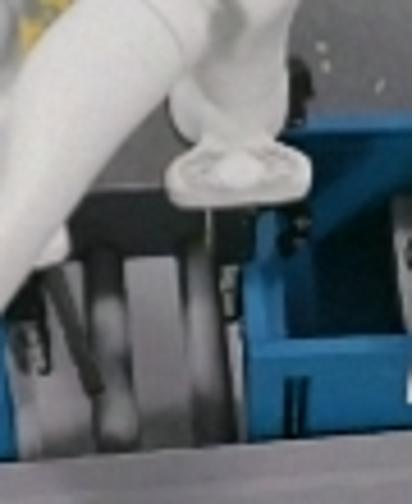

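Emit:
{"name": "move", "arguments": {"arm1": {"target":[-0.1567,-0.0059,1.0336,0.02406,0.7067,0.7067,0.02406],"speed":0.02}, "arm3": {"target":[0.0329,0.0119,1.0479,0.02406,-0.7067,0.7067,-0.02406],"speed":0.02}, "cameras": []}}

Scene clock: 1452.43 s.
Joint torques (N m): arm1=[-2.16 -13.45 2.23 -9.88 -0.66 -0.23 0.52] | arm2=[0.19 -8.56 -0.98 -8.44 -0.23 0.15 0.18] | arm3=[0.2 -20.65 -1.46 -8.82 -0.35 -0.34 0.1] | arm4=[-1.03 -14.45 -2.74 5.17 -0.34 -0.45 0.1]
Motor temperatures (°C): arm1=[31 32 27 30 40 33 41] | arm2=[28 34 26 28 31 35 37] | arm3=[29 35 26 30 37 40 42] | arm4=[31 37 28 27 31 32 44]
Flange force (N): arm1=[-0.5 -5.0 7.6] | arm2=[0.5 0.0 2.6] | arm3=[1.4 1.1 2.1] | arm4=[-1.6 -2.2 0.3]
move: arm1 done; arm3 done
Joint velocities: within noise
arm1.joint_positions: joint1_rad=-1.328 joint2_rad=+0.425 joint3_rad=+0.825 joint4_rad=+1.775 joint5_rad=-0.412 joint6_rad=+1.084 joint7_rad=-1.885 hand_little=+1.000 hand_ring=+1.000 hand_middle=+1.000 hand_index=+1.000 hand_thumb_turn=-1.000 hand_thumb_bend=-0.404 hand_force_limit=+0.900 hand_speed=-0.920
arm1.joint_status: not commanded
arm1.hand_stopped_by: target,target,target,target,force,target
arm1.little_load_n: 0.0
arm1.ring_load_n: 0.0
arm1.middle_load_n: 0.0
arm1.index_load_n: 0.0
arm1.thumb_bend_load_n: 14.0
arm1.thumb_turn_load_n: 1.5
arm1.hand: x=-0.1567 y=-0.0059 z=+1.0336 quat_wxyz=(-0.024, -0.707, -0.707, -0.024)
arm1.hand_target: x=-0.1567 y=-0.0059 z=+1.0336 quat_wxyz=(-0.024, -0.707, -0.707, -0.024)
arm1.hand_status: done (0.000 m and 0.0 deg from the pose sent, 0.006 m and 0.0 deg at the start)
arm2, arm4: as last shown
arm3.joint_positions: joint1_rad=+0.927 joint2_rad=+0.621 joint3_rad=-0.212 joint4_rad=+1.096 joint5_rad=+0.072 joint6_rad=+1.486 joint7_rad=-3.999 hand_little=+1.000 hand_ring=+1.000 hand_middle=+1.000 hand_index=+1.000 hand_thumb_turn=-1.000 hand_thumb_bend=-0.437 hand_force_limit=+0.900 hand_speed=-0.920
arm3.joint_status: not commanded
arm3.hand_stopped_by: target,target,target,target,force,target
arm3.little_load_n: 0.0
arm3.ring_load_n: 0.0
arm3.middle_load_n: 0.0
arm3.index_load_n: 0.0
arm3.thumb_bend_load_n: 14.0
arm3.thumb_turn_load_n: 2.0
arm3.hand: x=+0.0329 y=+0.0119 z=+1.0479 quat_wxyz=(+0.024, -0.707, +0.707, -0.024)
arm3.hand_target: x=+0.0329 y=+0.0119 z=+1.0479 quat_wxyz=(+0.024, -0.707, +0.707, -0.024)
arm3.hand_status: done (0.000 m and 0.0 deg from the pose sent, 0.006 m and 0.0 deg at the start)
arm4.thumb_bend_load_n: 0.0

Emit:
{"name": "move", "arguments": {"arm1": {"target":[-0.1567,-0.0059,1.0286,0.02406,0.7067,0.7067,0.02406],"speed":0.02}, "arm3": {"target":[0.0329,0.0119,1.0429,0.02406,-0.7067,0.7067,-0.02406],"speed":0.02}, "cameras": []}}

Scene clock: 1455.67 s.
Joint torques (N m): arm1=[-2.13 -13.57 2.14 -9.83 -0.61 -0.22 0.53] | arm2=[0.17 -8.51 -1.09 -8.48 -0.24 0.16 0.19] | arm3=[0.22 -20.72 -1.45 -8.85 -0.29 -0.33 0.08] | arm4=[-0.97 -14.46 -2.71 5.13 -0.36 -0.46 0.08]
Motor temperatures (°C): arm1=[31 32 27 30 40 33 41] | arm2=[28 34 26 28 31 35 37] | arm3=[29 35 26 30 37 40 42] | arm4=[31 37 28 27 31 32 44]
Flange force (N): arm1=[-0.3 -5.0 7.6] | arm2=[0.8 -0.3 2.9] | arm3=[1.4 1.1 2.2] | arm4=[-1.7 -2.0 0.3]
move: arm1 done; arm3 done
Joint velocities: within noise
arm1.joint_positions: joint1_rad=-1.324 joint2_rad=+0.431 joint3_rad=+0.821 joint4_rad=+1.785 joint5_rad=-0.419 joint6_rad=+1.070 joint7_rad=-1.878 hand_little=+1.000 hand_ring=+1.000 hand_middle=+1.000 hand_index=+1.000 hand_thumb_turn=-1.000 hand_thumb_bend=-0.404 hand_force_limit=+0.900 hand_speed=-0.920
arm1.joint_status: not commanded
arm1.hand_stopped_by: target,target,target,target,force,target
arm1.little_load_n: 0.0
arm1.ring_load_n: 0.0
arm1.middle_load_n: 0.0
arm1.index_load_n: 0.0
arm1.thumb_bend_load_n: 14.0
arm1.thumb_turn_load_n: 1.5
arm1.hand: x=-0.1567 y=-0.0059 z=+1.0286 quat_wxyz=(-0.024, -0.707, -0.707, -0.024)
arm1.hand_target: x=-0.1567 y=-0.0059 z=+1.0286 quat_wxyz=(-0.024, -0.707, -0.707, -0.024)
arm1.hand_status: done (0.000 m and 0.0 deg from the pose sent, 0.005 m and 0.0 deg at the start)
arm2, arm4: as last shown
arm3.joint_positions: joint1_rad=+0.928 joint2_rad=+0.623 joint3_rad=-0.212 joint4_rad=+1.108 joint5_rad=+0.072 joint6_rad=+1.471 joint7_rad=-3.999 hand_little=+1.000 hand_ring=+1.000 hand_middle=+1.000 hand_index=+1.000 hand_thumb_turn=-1.000 hand_thumb_bend=-0.437 hand_force_limit=+0.900 hand_speed=-0.920
arm3.joint_status: not commanded
arm3.hand_stopped_by: target,target,target,target,force,target
arm3.little_load_n: 0.0
arm3.ring_load_n: -0.5
arm3.middle_load_n: 0.0
arm3.index_load_n: 0.0
arm3.thumb_bend_load_n: 14.0
arm3.thumb_turn_load_n: 1.5
arm3.hand: x=+0.0329 y=+0.0119 z=+1.0429 quat_wxyz=(+0.024, -0.707, +0.707, -0.024)
arm3.hand_target: x=+0.0329 y=+0.0119 z=+1.0429 quat_wxyz=(+0.024, -0.707, +0.707, -0.024)
arm3.hand_status: done (0.000 m and 0.0 deg from the pose sent, 0.005 m and 0.0 deg at the start)

Emit:
{"name": "move", "arguments": {"arm1": {"target":[-0.1567,-0.0059,1.0246,0.02406,0.7067,0.7067,0.02406],"speed":0.02}, "arm3": {"target":[0.0329,0.0119,1.0389,0.02406,-0.7067,0.7067,-0.02406],"speed":0.02}, "cameras": ["cam_side","cam_end","cam_gap"]}}

Emit:
{"name": "zoom_image", "arguments": {"camera": "cam_side", "region": [180, 225, 310, 295]}}

Emit:
{"name": "zoom_image", "arguments": {"camera": "cam_end", "region": [330, 30, 460, 130]}}

Scene clock: 1460.63 s.
Joint torques (N m): arm1=[-2.1 -13.59 2.14 -9.76 -0.6 -0.23 0.46] | arm2=[0.22 -8.57 -1.03 -8.47 -0.25 0.13 0.18] | arm3=[0.21 -20.66 -1.51 -8.78 -0.35 -0.35 0.08] | arm4=[-0.93 -14.36 -2.67 5.17 -0.36 -0.42 0.04]
Motor temperatures (°C): arm1=[31 32 27 30 40 33 41] | arm2=[28 34 26 28 31 35 37] | arm3=[29 35 26 30 37 40 42] | arm4=[31 37 28 27 31 32 44]
Flange force (N): arm1=[-0.3 -5.2 7.6] | arm2=[0.6 -0.1 2.7] | arm3=[1.4 1.2 2.0] | arm4=[-1.6 -2.1 0.0]
move: arm1 done; arm3 done
Joint velocities: within noise
arm1.joint_positions: joint1_rad=-1.321 joint2_rad=+0.436 joint3_rad=+0.817 joint4_rad=+1.792 joint5_rad=-0.425 joint6_rad=+1.059 joint7_rad=-1.872 hand_little=+1.000 hand_ring=+1.000 hand_middle=+1.000 hand_index=+1.000 hand_thumb_turn=-1.000 hand_thumb_bend=-0.404 hand_force_limit=+0.900 hand_speed=-0.920
arm1.joint_status: not commanded
arm1.hand_stopped_by: target,target,target,target,force,target
arm1.little_load_n: 0.0
arm1.ring_load_n: 0.0
arm1.middle_load_n: 0.0
arm1.index_load_n: 0.0
arm1.thumb_bend_load_n: 14.0
arm1.thumb_turn_load_n: 1.5
arm1.hand: x=-0.1567 y=-0.0059 z=+1.0246 quat_wxyz=(-0.024, -0.707, -0.707, -0.024)
arm1.hand_target: x=-0.1567 y=-0.0059 z=+1.0246 quat_wxyz=(-0.024, -0.707, -0.707, -0.024)
arm1.hand_status: done (0.000 m and 0.0 deg from the pose sent, 0.004 m and 0.0 deg at the start)
arm2, arm4: as last shown
arm2.ring_load_n: -0.5
arm3.joint_positions: joint1_rad=+0.928 joint2_rad=+0.625 joint3_rad=-0.213 joint4_rad=+1.118 joint5_rad=+0.073 joint6_rad=+1.460 joint7_rad=-3.999 hand_little=+1.000 hand_ring=+1.000 hand_middle=+1.000 hand_index=+1.000 hand_thumb_turn=-1.000 hand_thumb_bend=-0.437 hand_force_limit=+0.900 hand_speed=-0.920
arm3.joint_status: not commanded
arm3.hand_stopped_by: target,target,target,target,force,target
arm3.little_load_n: 0.0
arm3.ring_load_n: 0.0
arm3.middle_load_n: 0.0
arm3.index_load_n: 0.0
arm3.thumb_bend_load_n: 14.0
arm3.thumb_turn_load_n: 1.5
arm3.hand: x=+0.0329 y=+0.0119 z=+1.0389 quat_wxyz=(+0.024, -0.707, +0.707, -0.024)
arm3.hand_target: x=+0.0329 y=+0.0119 z=+1.0389 quat_wxyz=(+0.024, -0.707, +0.707, -0.024)
arm3.hand_status: done (0.000 m and 0.0 deg from the pose sent, 0.004 m and 0.0 deg at the start)
pictures: cam_end, cam_gap, cam_side

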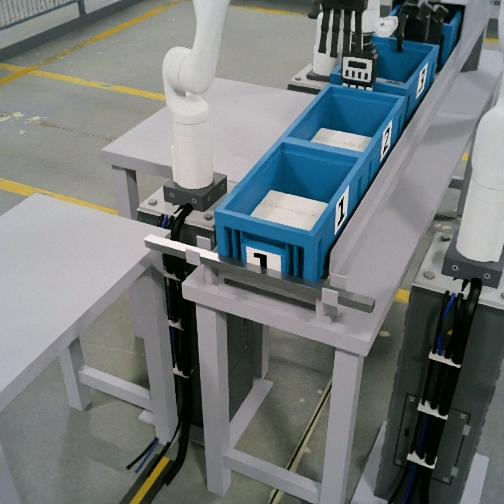

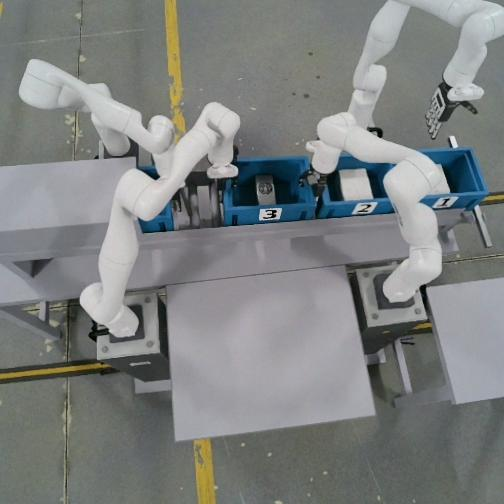

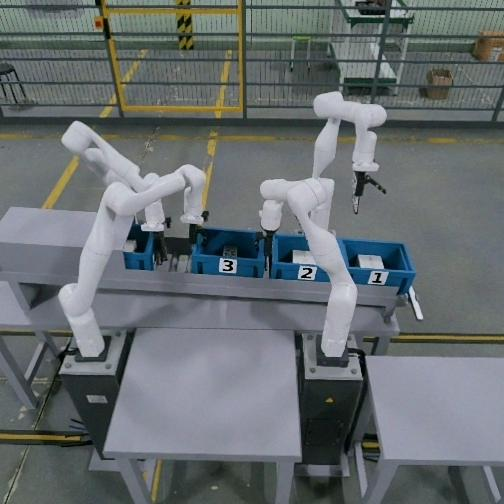

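Scaled by 3.877.

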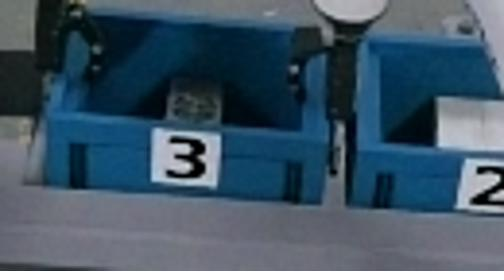

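Scaled by 3.877.

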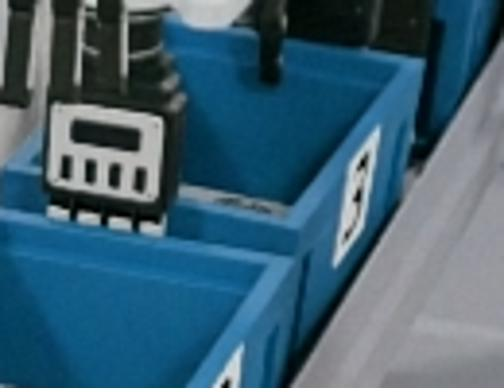

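Emit:
{"name": "move", "arguments": {"arm1": {"target":[-0.1567,-0.0059,1.0216,0.02406,0.7067,0.7067,0.02406],"speed":0.02}, "arm3": {"target":[0.0329,0.0119,1.0359,0.02406,-0.7067,0.7067,-0.02406],"speed":0.02}, "cameras": []}}

Scene clock: 1464.20 s.
Joint torques (N m): arm1=[-2.15 -13.65 2.09 -9.66 -0.64 -0.25 0.58] | arm2=[0.18 -8.47 -1.04 -8.45 -0.22 0.16 0.18] | arm3=[0.2 -20.58 -1.5 -8.7 -0.33 -0.33 0.11] | arm4=[-1 -14.41 -2.67 5.21 -0.3 -0.44 0.06]
Motor temperatures (°C): arm1=[31 32 27 30 40 33 41] | arm2=[28 34 26 28 31 35 37] | arm3=[29 35 26 30 37 40 42] | arm4=[31 37 28 27 31 32 44]
Flange force (N): arm1=[-0.3 -5.0 7.1] | arm2=[0.8 -0.2 2.8] | arm3=[1.5 1.1 1.9] | arm4=[-1.5 -2.3 0.0]
move: arm1 done; arm3 done
Joint velocities: within noise
arm1.joint_positions: joint1_rad=-1.319 joint2_rad=+0.440 joint3_rad=+0.814 joint4_rad=+1.797 joint5_rad=-0.429 joint6_rad=+1.051 joint7_rad=-1.868 hand_little=+1.000 hand_ring=+1.000 hand_middle=+1.000 hand_index=+1.000 hand_thumb_turn=-1.000 hand_thumb_bend=-0.404 hand_force_limit=+0.900 hand_speed=-0.920
arm1.joint_status: not commanded
arm1.hand_stopped_by: target,target,target,target,force,target
arm1.little_load_n: 0.0
arm1.ring_load_n: 0.0
arm1.middle_load_n: 0.0
arm1.index_load_n: 0.0
arm1.thumb_bend_load_n: 13.5
arm1.thumb_turn_load_n: 1.5
arm1.hand: x=-0.1567 y=-0.0059 z=+1.0216 quat_wxyz=(-0.024, -0.707, -0.707, -0.024)
arm1.hand_target: x=-0.1567 y=-0.0059 z=+1.0216 quat_wxyz=(-0.024, -0.707, -0.707, -0.024)
arm1.hand_status: done (0.000 m and 0.0 deg from the pose sent, 0.003 m and 0.0 deg at the start)
arm2, arm4: as last shown
arm2.ring_load_n: 0.0
arm3.joint_positions: joint1_rad=+0.929 joint2_rad=+0.626 joint3_rad=-0.213 joint4_rad=+1.126 joint5_rad=+0.073 joint6_rad=+1.451 joint7_rad=-3.999 hand_little=+1.000 hand_ring=+1.000 hand_middle=+1.000 hand_index=+1.000 hand_thumb_turn=-1.000 hand_thumb_bend=-0.437 hand_force_limit=+0.900 hand_speed=-0.920
arm3.joint_status: not commanded
arm3.hand_stopped_by: target,target,target,target,force,target
arm3.little_load_n: 0.0
arm3.ring_load_n: 0.0
arm3.middle_load_n: 0.0
arm3.index_load_n: 0.0
arm3.thumb_bend_load_n: 14.0
arm3.thumb_turn_load_n: 2.0
arm3.hand: x=+0.0329 y=+0.0119 z=+1.0359 quat_wxyz=(+0.024, -0.707, +0.707, -0.024)
arm3.hand_target: x=+0.0329 y=+0.0119 z=+1.0359 quat_wxyz=(+0.024, -0.707, +0.707, -0.024)
arm3.hand_status: done (0.000 m and 0.0 deg from the pose sent, 0.003 m and 0.0 deg at the start)
arm4.ring_load_n: -0.5

Emit:
{"name": "move", "arguments": {"arm1": {"target":[-0.1567,-0.0059,1.0186,0.02406,0.7067,0.7067,0.02406],"speed":0.02}, "arm3": {"target":[0.0329,0.0119,1.0329,0.02406,-0.7067,0.7067,-0.02406],"speed":0.02}, "cameras": []}}

Scene clock: 1466.77 s.
Joint torques (N m): arm1=[-2.06 -13.75 2.22 -9.68 -0.66 -0.19 0.51] | arm2=[0.19 -8.53 -1.04 -8.44 -0.24 0.13 0.19] | arm3=[0.19 -20.63 -1.53 -8.68 -0.34 -0.35 0.1] | arm4=[-0.96 -14.43 -2.75 5.22 -0.3 -0.45 0.13]
Motor temperatures (°C): arm1=[31 32 27 30 40 33 41] | arm2=[28 34 26 28 31 35 37] | arm3=[29 35 26 30 37 40 42] | arm4=[31 37 28 27 31 32 44]
Flange force (N): arm1=[0.0 -5.1 7.6] | arm2=[0.6 -0.1 2.6] | arm3=[1.6 1.3 1.9] | arm4=[-1.4 -2.1 0.4]
move: arm1 done; arm3 done
Joint velocities: within noise
arm1.joint_positions: joint1_rad=-1.316 joint2_rad=+0.445 joint3_rad=+0.811 joint4_rad=+1.803 joint5_rad=-0.433 joint6_rad=+1.043 joint7_rad=-1.864 hand_little=+1.000 hand_ring=+1.000 hand_middle=+1.000 hand_index=+1.000 hand_thumb_turn=-1.000 hand_thumb_bend=-0.404 hand_force_limit=+0.900 hand_speed=-0.920
arm1.joint_status: not commanded
arm1.hand_stopped_by: target,target,target,target,force,target
arm1.little_load_n: 0.0
arm1.ring_load_n: 0.0
arm1.middle_load_n: 0.0
arm1.index_load_n: 0.0
arm1.thumb_bend_load_n: 14.0
arm1.thumb_turn_load_n: 1.5
arm1.hand: x=-0.1567 y=-0.0059 z=+1.0186 quat_wxyz=(-0.024, -0.707, -0.707, -0.024)
arm1.hand_target: x=-0.1567 y=-0.0059 z=+1.0186 quat_wxyz=(-0.024, -0.707, -0.707, -0.024)
arm1.hand_status: done (0.000 m and 0.0 deg from the pose sent, 0.003 m and 0.0 deg at the start)
arm2.joint_positions: joint1_rad=+0.215 joint2_rad=+0.086 joint3_rad=-0.606 joint4_rad=+1.239 joint5_rad=+0.047 joint6_rad=+1.833 joint7_rad=-1.944 hand_little=+1.000 hand_ring=+1.000 hand_middle=+1.000 hand_index=+1.000 hand_thumb_turn=-1.000 hand_thumb_bend=+1.000 hand_force_limit=+0.000 hand_speed=-0.800
arm2.joint_status: not commanded
arm2.hand_stopped_by: target,target,target,target,target,target
arm2.little_load_n: 0.0
arm2.ring_load_n: 0.0
arm2.middle_load_n: 0.0
arm2.index_load_n: 0.0
arm2.thumb_bend_load_n: 0.5
arm2.thumb_turn_load_n: 0.0
arm2.hand: x=-0.6200 y=+0.0000 z=+1.2800 quat_wxyz=(+0.000, +0.707, -0.707, +0.000)
arm2.hand_target: x=-0.6200 y=+0.0000 z=+1.2800 quat_wxyz=(+0.000, +0.707, -0.707, +0.000)
arm2.hand_status: not commanded
arm3.joint_positions: joint1_rad=+0.929 joint2_rad=+0.628 joint3_rad=-0.213 joint4_rad=+1.133 joint5_rad=+0.074 joint6_rad=+1.443 joint7_rad=-3.999 hand_little=+1.000 hand_ring=+1.000 hand_middle=+1.000 hand_index=+1.000 hand_thumb_turn=-1.000 hand_thumb_bend=-0.437 hand_force_limit=+0.900 hand_speed=-0.920
arm3.joint_status: not commanded
arm3.hand_stopped_by: target,target,target,target,force,target
arm3.little_load_n: 0.0
arm3.ring_load_n: 0.0
arm3.middle_load_n: 0.0
arm3.index_load_n: 0.0
arm3.thumb_bend_load_n: 14.0
arm3.thumb_turn_load_n: 2.0
arm3.hand: x=+0.0329 y=+0.0119 z=+1.0329 quat_wxyz=(+0.024, -0.707, +0.707, -0.024)
arm3.hand_target: x=+0.0329 y=+0.0119 z=+1.0329 quat_wxyz=(+0.024, -0.707, +0.707, -0.024)
arm3.hand_status: done (0.000 m and 0.0 deg from the pose sent, 0.003 m and 0.0 deg at the start)
arm4.joint_positions: joint1_rad=+0.012 joint2_rad=+0.642 joint3_rad=+2.089 joint4_rad=-1.891 joint5_rad=+0.676 joint6_rad=-1.014 joint7_rad=+0.266 hand_little=+1.000 hand_ring=+1.000 hand_middle=+1.000 hand_index=+1.000 hand_thumb_turn=+1.000 hand_thumb_bend=+1.000 hand_force_limit=+0.000 hand_speed=-0.800
arm4.joint_status: not commanded
arm4.hand_stopped_by: target,target,target,target,target,target
arm4.little_load_n: 0.0
arm4.ring_load_n: 0.0
arm4.middle_load_n: 0.0
arm4.index_load_n: 0.0
arm4.thumb_bend_load_n: 0.0
arm4.thumb_turn_load_n: 0.0
arm4.hand: x=+0.1852 y=-0.0026 z=+0.9913 quat_wxyz=(+0.001, -0.707, +0.707, +0.000)
arm4.hand_target: x=+0.1852 y=-0.0026 z=+0.9913 quat_wxyz=(+0.001, -0.707, +0.707, +0.000)
arm4.hand_status: not commanded

Emit:
{"name": "move", "arguments": {"arm1": {"target":[-0.1567,-0.0059,1.0156,0.02406,0.7067,0.7067,0.02406],"speed":0.02}, "arm3": {"target":[0.0329,0.0119,1.0299,0.02406,-0.7067,0.7067,-0.02406],"speed":0.02}, "cameras": ["cam_side","cam_end"]}}

Emit:
{"name": "zoom_image", "arguments": {"camera": "cam_side", "region": [180, 225, 310, 295]}}

Emit:
{"name": "zoom_image", "arguments": {"camera": "cam_end", "region": [330, 30, 460, 130]}}

Scene clock: 1472.83 s.
Joint torques (N m): arm1=[-2.22 -12.98 2 -9.03 -0.65 -0.05 0.52] | arm2=[0.17 -8.49 -1.01 -8.46 -0.2 0.16 0.13] | arm3=[0.04 -19.3 -1.54 -8.11 -0.46 -0.49 0.12] | arm4=[-1.08 -14.41 -2.73 5.11 -0.32 -0.47 0.04]
Motor temperatures (°C): arm1=[31 32 27 30 40 33 41] | arm2=[28 34 26 28 31 35 37] | arm3=[29 35 26 30 37 40 42] | arm4=[31 37 28 27 31 32 44]
Flange force (N): arm1=[-0.3 -5.2 5.6] | arm2=[0.9 -0.4 2.9] | arm3=[1.0 0.8 -0.4] | arm4=[-1.8 -2.4 0.0]
move: arm1 done; arm3 done
Joint velocities: within noise
arm1.joint_positions: joint1_rad=-1.313 joint2_rad=+0.449 joint3_rad=+0.808 joint4_rad=+1.808 joint5_rad=-0.438 joint6_rad=+1.035 joint7_rad=-1.860 hand_little=+1.000 hand_ring=+1.000 hand_middle=+1.000 hand_index=+1.000 hand_thumb_turn=-1.000 hand_thumb_bend=-0.404 hand_force_limit=+0.900 hand_speed=-0.920
arm1.joint_status: not commanded
arm1.hand_stopped_by: target,target,target,target,force,target
arm1.little_load_n: 0.0
arm1.ring_load_n: 0.0
arm1.middle_load_n: 0.0
arm1.index_load_n: 0.0
arm1.thumb_bend_load_n: 13.5
arm1.thumb_turn_load_n: 1.5
arm1.hand: x=-0.1567 y=-0.0059 z=+1.0156 quat_wxyz=(-0.024, -0.707, -0.707, -0.024)
arm1.hand_target: x=-0.1567 y=-0.0059 z=+1.0156 quat_wxyz=(-0.024, -0.707, -0.707, -0.024)
arm1.hand_status: done (0.000 m and 0.0 deg from the pose sent, 0.003 m and 0.0 deg at the start)
arm2, arm4: as last shown
arm2.middle_load_n: -0.5
arm2.thumb_bend_load_n: 0.0
arm3.joint_positions: joint1_rad=+0.930 joint2_rad=+0.629 joint3_rad=-0.213 joint4_rad=+1.140 joint5_rad=+0.074 joint6_rad=+1.434 joint7_rad=-3.999 hand_little=+1.000 hand_ring=+1.000 hand_middle=+1.000 hand_index=+1.000 hand_thumb_turn=-1.000 hand_thumb_bend=-0.437 hand_force_limit=+0.900 hand_speed=-0.920
arm3.joint_status: not commanded
arm3.hand_stopped_by: target,target,target,target,force,target
arm3.little_load_n: 0.0
arm3.ring_load_n: 0.0
arm3.middle_load_n: 0.0
arm3.index_load_n: 0.0
arm3.thumb_bend_load_n: 14.0
arm3.thumb_turn_load_n: 1.5
arm3.hand: x=+0.0329 y=+0.0119 z=+1.0299 quat_wxyz=(+0.024, -0.707, +0.707, -0.024)
arm3.hand_target: x=+0.0329 y=+0.0119 z=+1.0299 quat_wxyz=(+0.024, -0.707, +0.707, -0.024)
arm3.hand_status: done (0.000 m and 0.0 deg from the pose sent, 0.003 m and 0.0 deg at the start)
pictures: cam_end, cam_side

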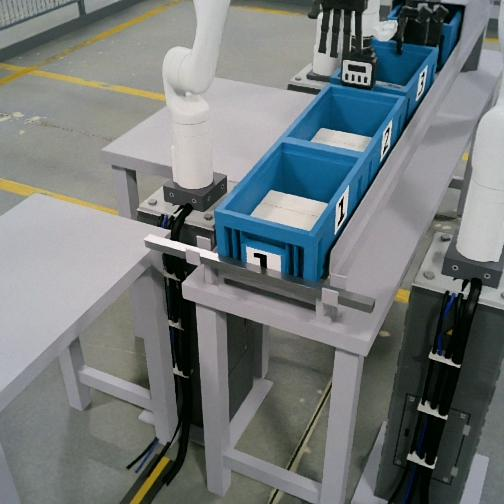

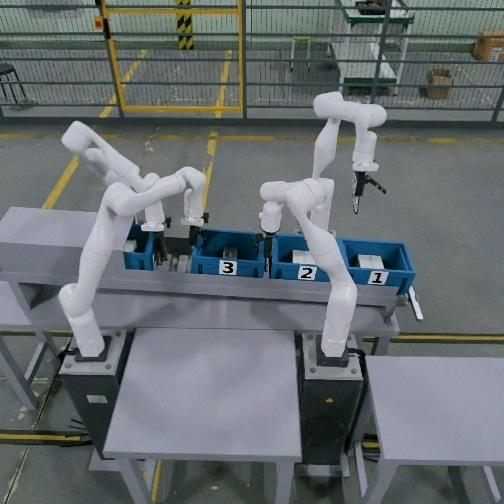

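Scaled by 3.877.

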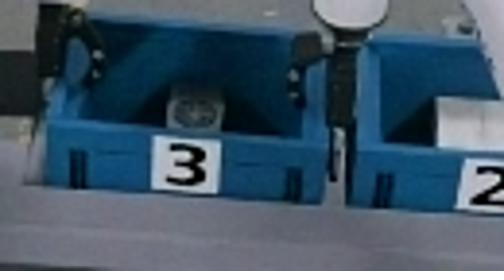

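Scaled by 3.877.

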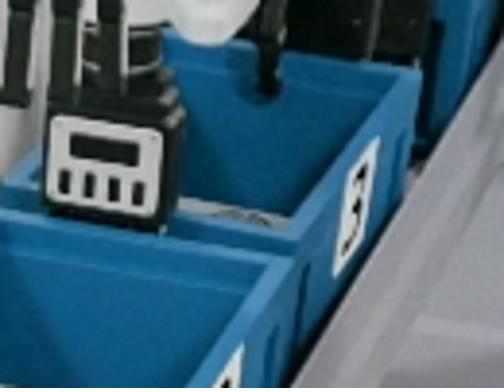

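Emit:
{"name": "move", "arguments": {"arm1": {"target":[-0.1567,-0.0059,1.0150,0.02406,0.7067,0.7067,0.02406],"speed":0.02}, "arm3": {"target":[0.0329,0.0119,1.0293,0.02406,-0.7067,0.7067,-0.02406],"speed":0.02}, "cameras": []}}

Scene clock: 1477.10 s.
Joint torques (N m): arm1=[-2.32 -12.68 1.97 -9.05 -0.7 -0.11 0.5] | arm2=[0.21 -8.53 -1.06 -8.46 -0.21 0.16 0.16] | arm3=[0.1 -19.35 -1.51 -8.09 -0.34 -0.38 0.24] | arm4=[-1 -14.39 -2.74 5.15 -0.32 -0.42 0.09]
Motor temperatures (°C): arm1=[31 32 27 30 40 33 41] | arm2=[28 34 26 28 31 35 37] | arm3=[29 35 26 30 37 40 42] | arm4=[31 37 28 27 31 32 44]
Flange force (N): arm1=[0.1 -5.8 5.1] | arm2=[0.7 -0.2 2.8] | arm3=[1.2 0.6 -0.1] | arm4=[-1.6 -2.1 0.0]
move: arm1 done; arm3 done
Joint velocities: within noise
arm1.joint_positions: joint1_rad=-1.313 joint2_rad=+0.449 joint3_rad=+0.808 joint4_rad=+1.809 joint5_rad=-0.438 joint6_rad=+1.033 joint7_rad=-1.859 hand_little=+1.000 hand_ring=+1.000 hand_middle=+1.000 hand_index=+1.000 hand_thumb_turn=-1.000 hand_thumb_bend=-0.404 hand_force_limit=+0.900 hand_speed=-0.920
arm1.joint_status: not commanded
arm1.hand_stopped_by: target,target,target,target,force,target
arm1.little_load_n: 0.0
arm1.ring_load_n: 0.0
arm1.middle_load_n: 0.0
arm1.index_load_n: 0.0
arm1.thumb_bend_load_n: 14.0
arm1.thumb_turn_load_n: 1.5
arm1.hand: x=-0.1567 y=-0.0059 z=+1.0150 quat_wxyz=(-0.024, -0.707, -0.707, -0.024)
arm1.hand_target: x=-0.1567 y=-0.0059 z=+1.0150 quat_wxyz=(-0.024, -0.707, -0.707, -0.024)
arm1.hand_status: done (0.000 m and 0.0 deg from the pose sent, 0.001 m and 0.0 deg at the start)
arm2, arm4: as last shown
arm2.middle_load_n: 0.0
arm3.joint_positions: joint1_rad=+0.930 joint2_rad=+0.629 joint3_rad=-0.213 joint4_rad=+1.141 joint5_rad=+0.074 joint6_rad=+1.433 joint7_rad=-3.999 hand_little=+1.000 hand_ring=+1.000 hand_middle=+1.000 hand_index=+1.000 hand_thumb_turn=-1.000 hand_thumb_bend=-0.437 hand_force_limit=+0.900 hand_speed=-0.920
arm3.joint_status: not commanded
arm3.hand_stopped_by: target,target,target,target,force,target
arm3.little_load_n: 0.0
arm3.ring_load_n: 0.0
arm3.middle_load_n: 0.0
arm3.index_load_n: 0.0
arm3.thumb_bend_load_n: 14.0
arm3.thumb_turn_load_n: 2.0
arm3.hand: x=+0.0329 y=+0.0119 z=+1.0293 quat_wxyz=(+0.024, -0.707, +0.707, -0.024)
arm3.hand_target: x=+0.0329 y=+0.0119 z=+1.0293 quat_wxyz=(+0.024, -0.707, +0.707, -0.024)
arm3.hand_status: done (0.000 m and 0.0 deg from the pose sent, 0.001 m and 0.0 deg at the start)


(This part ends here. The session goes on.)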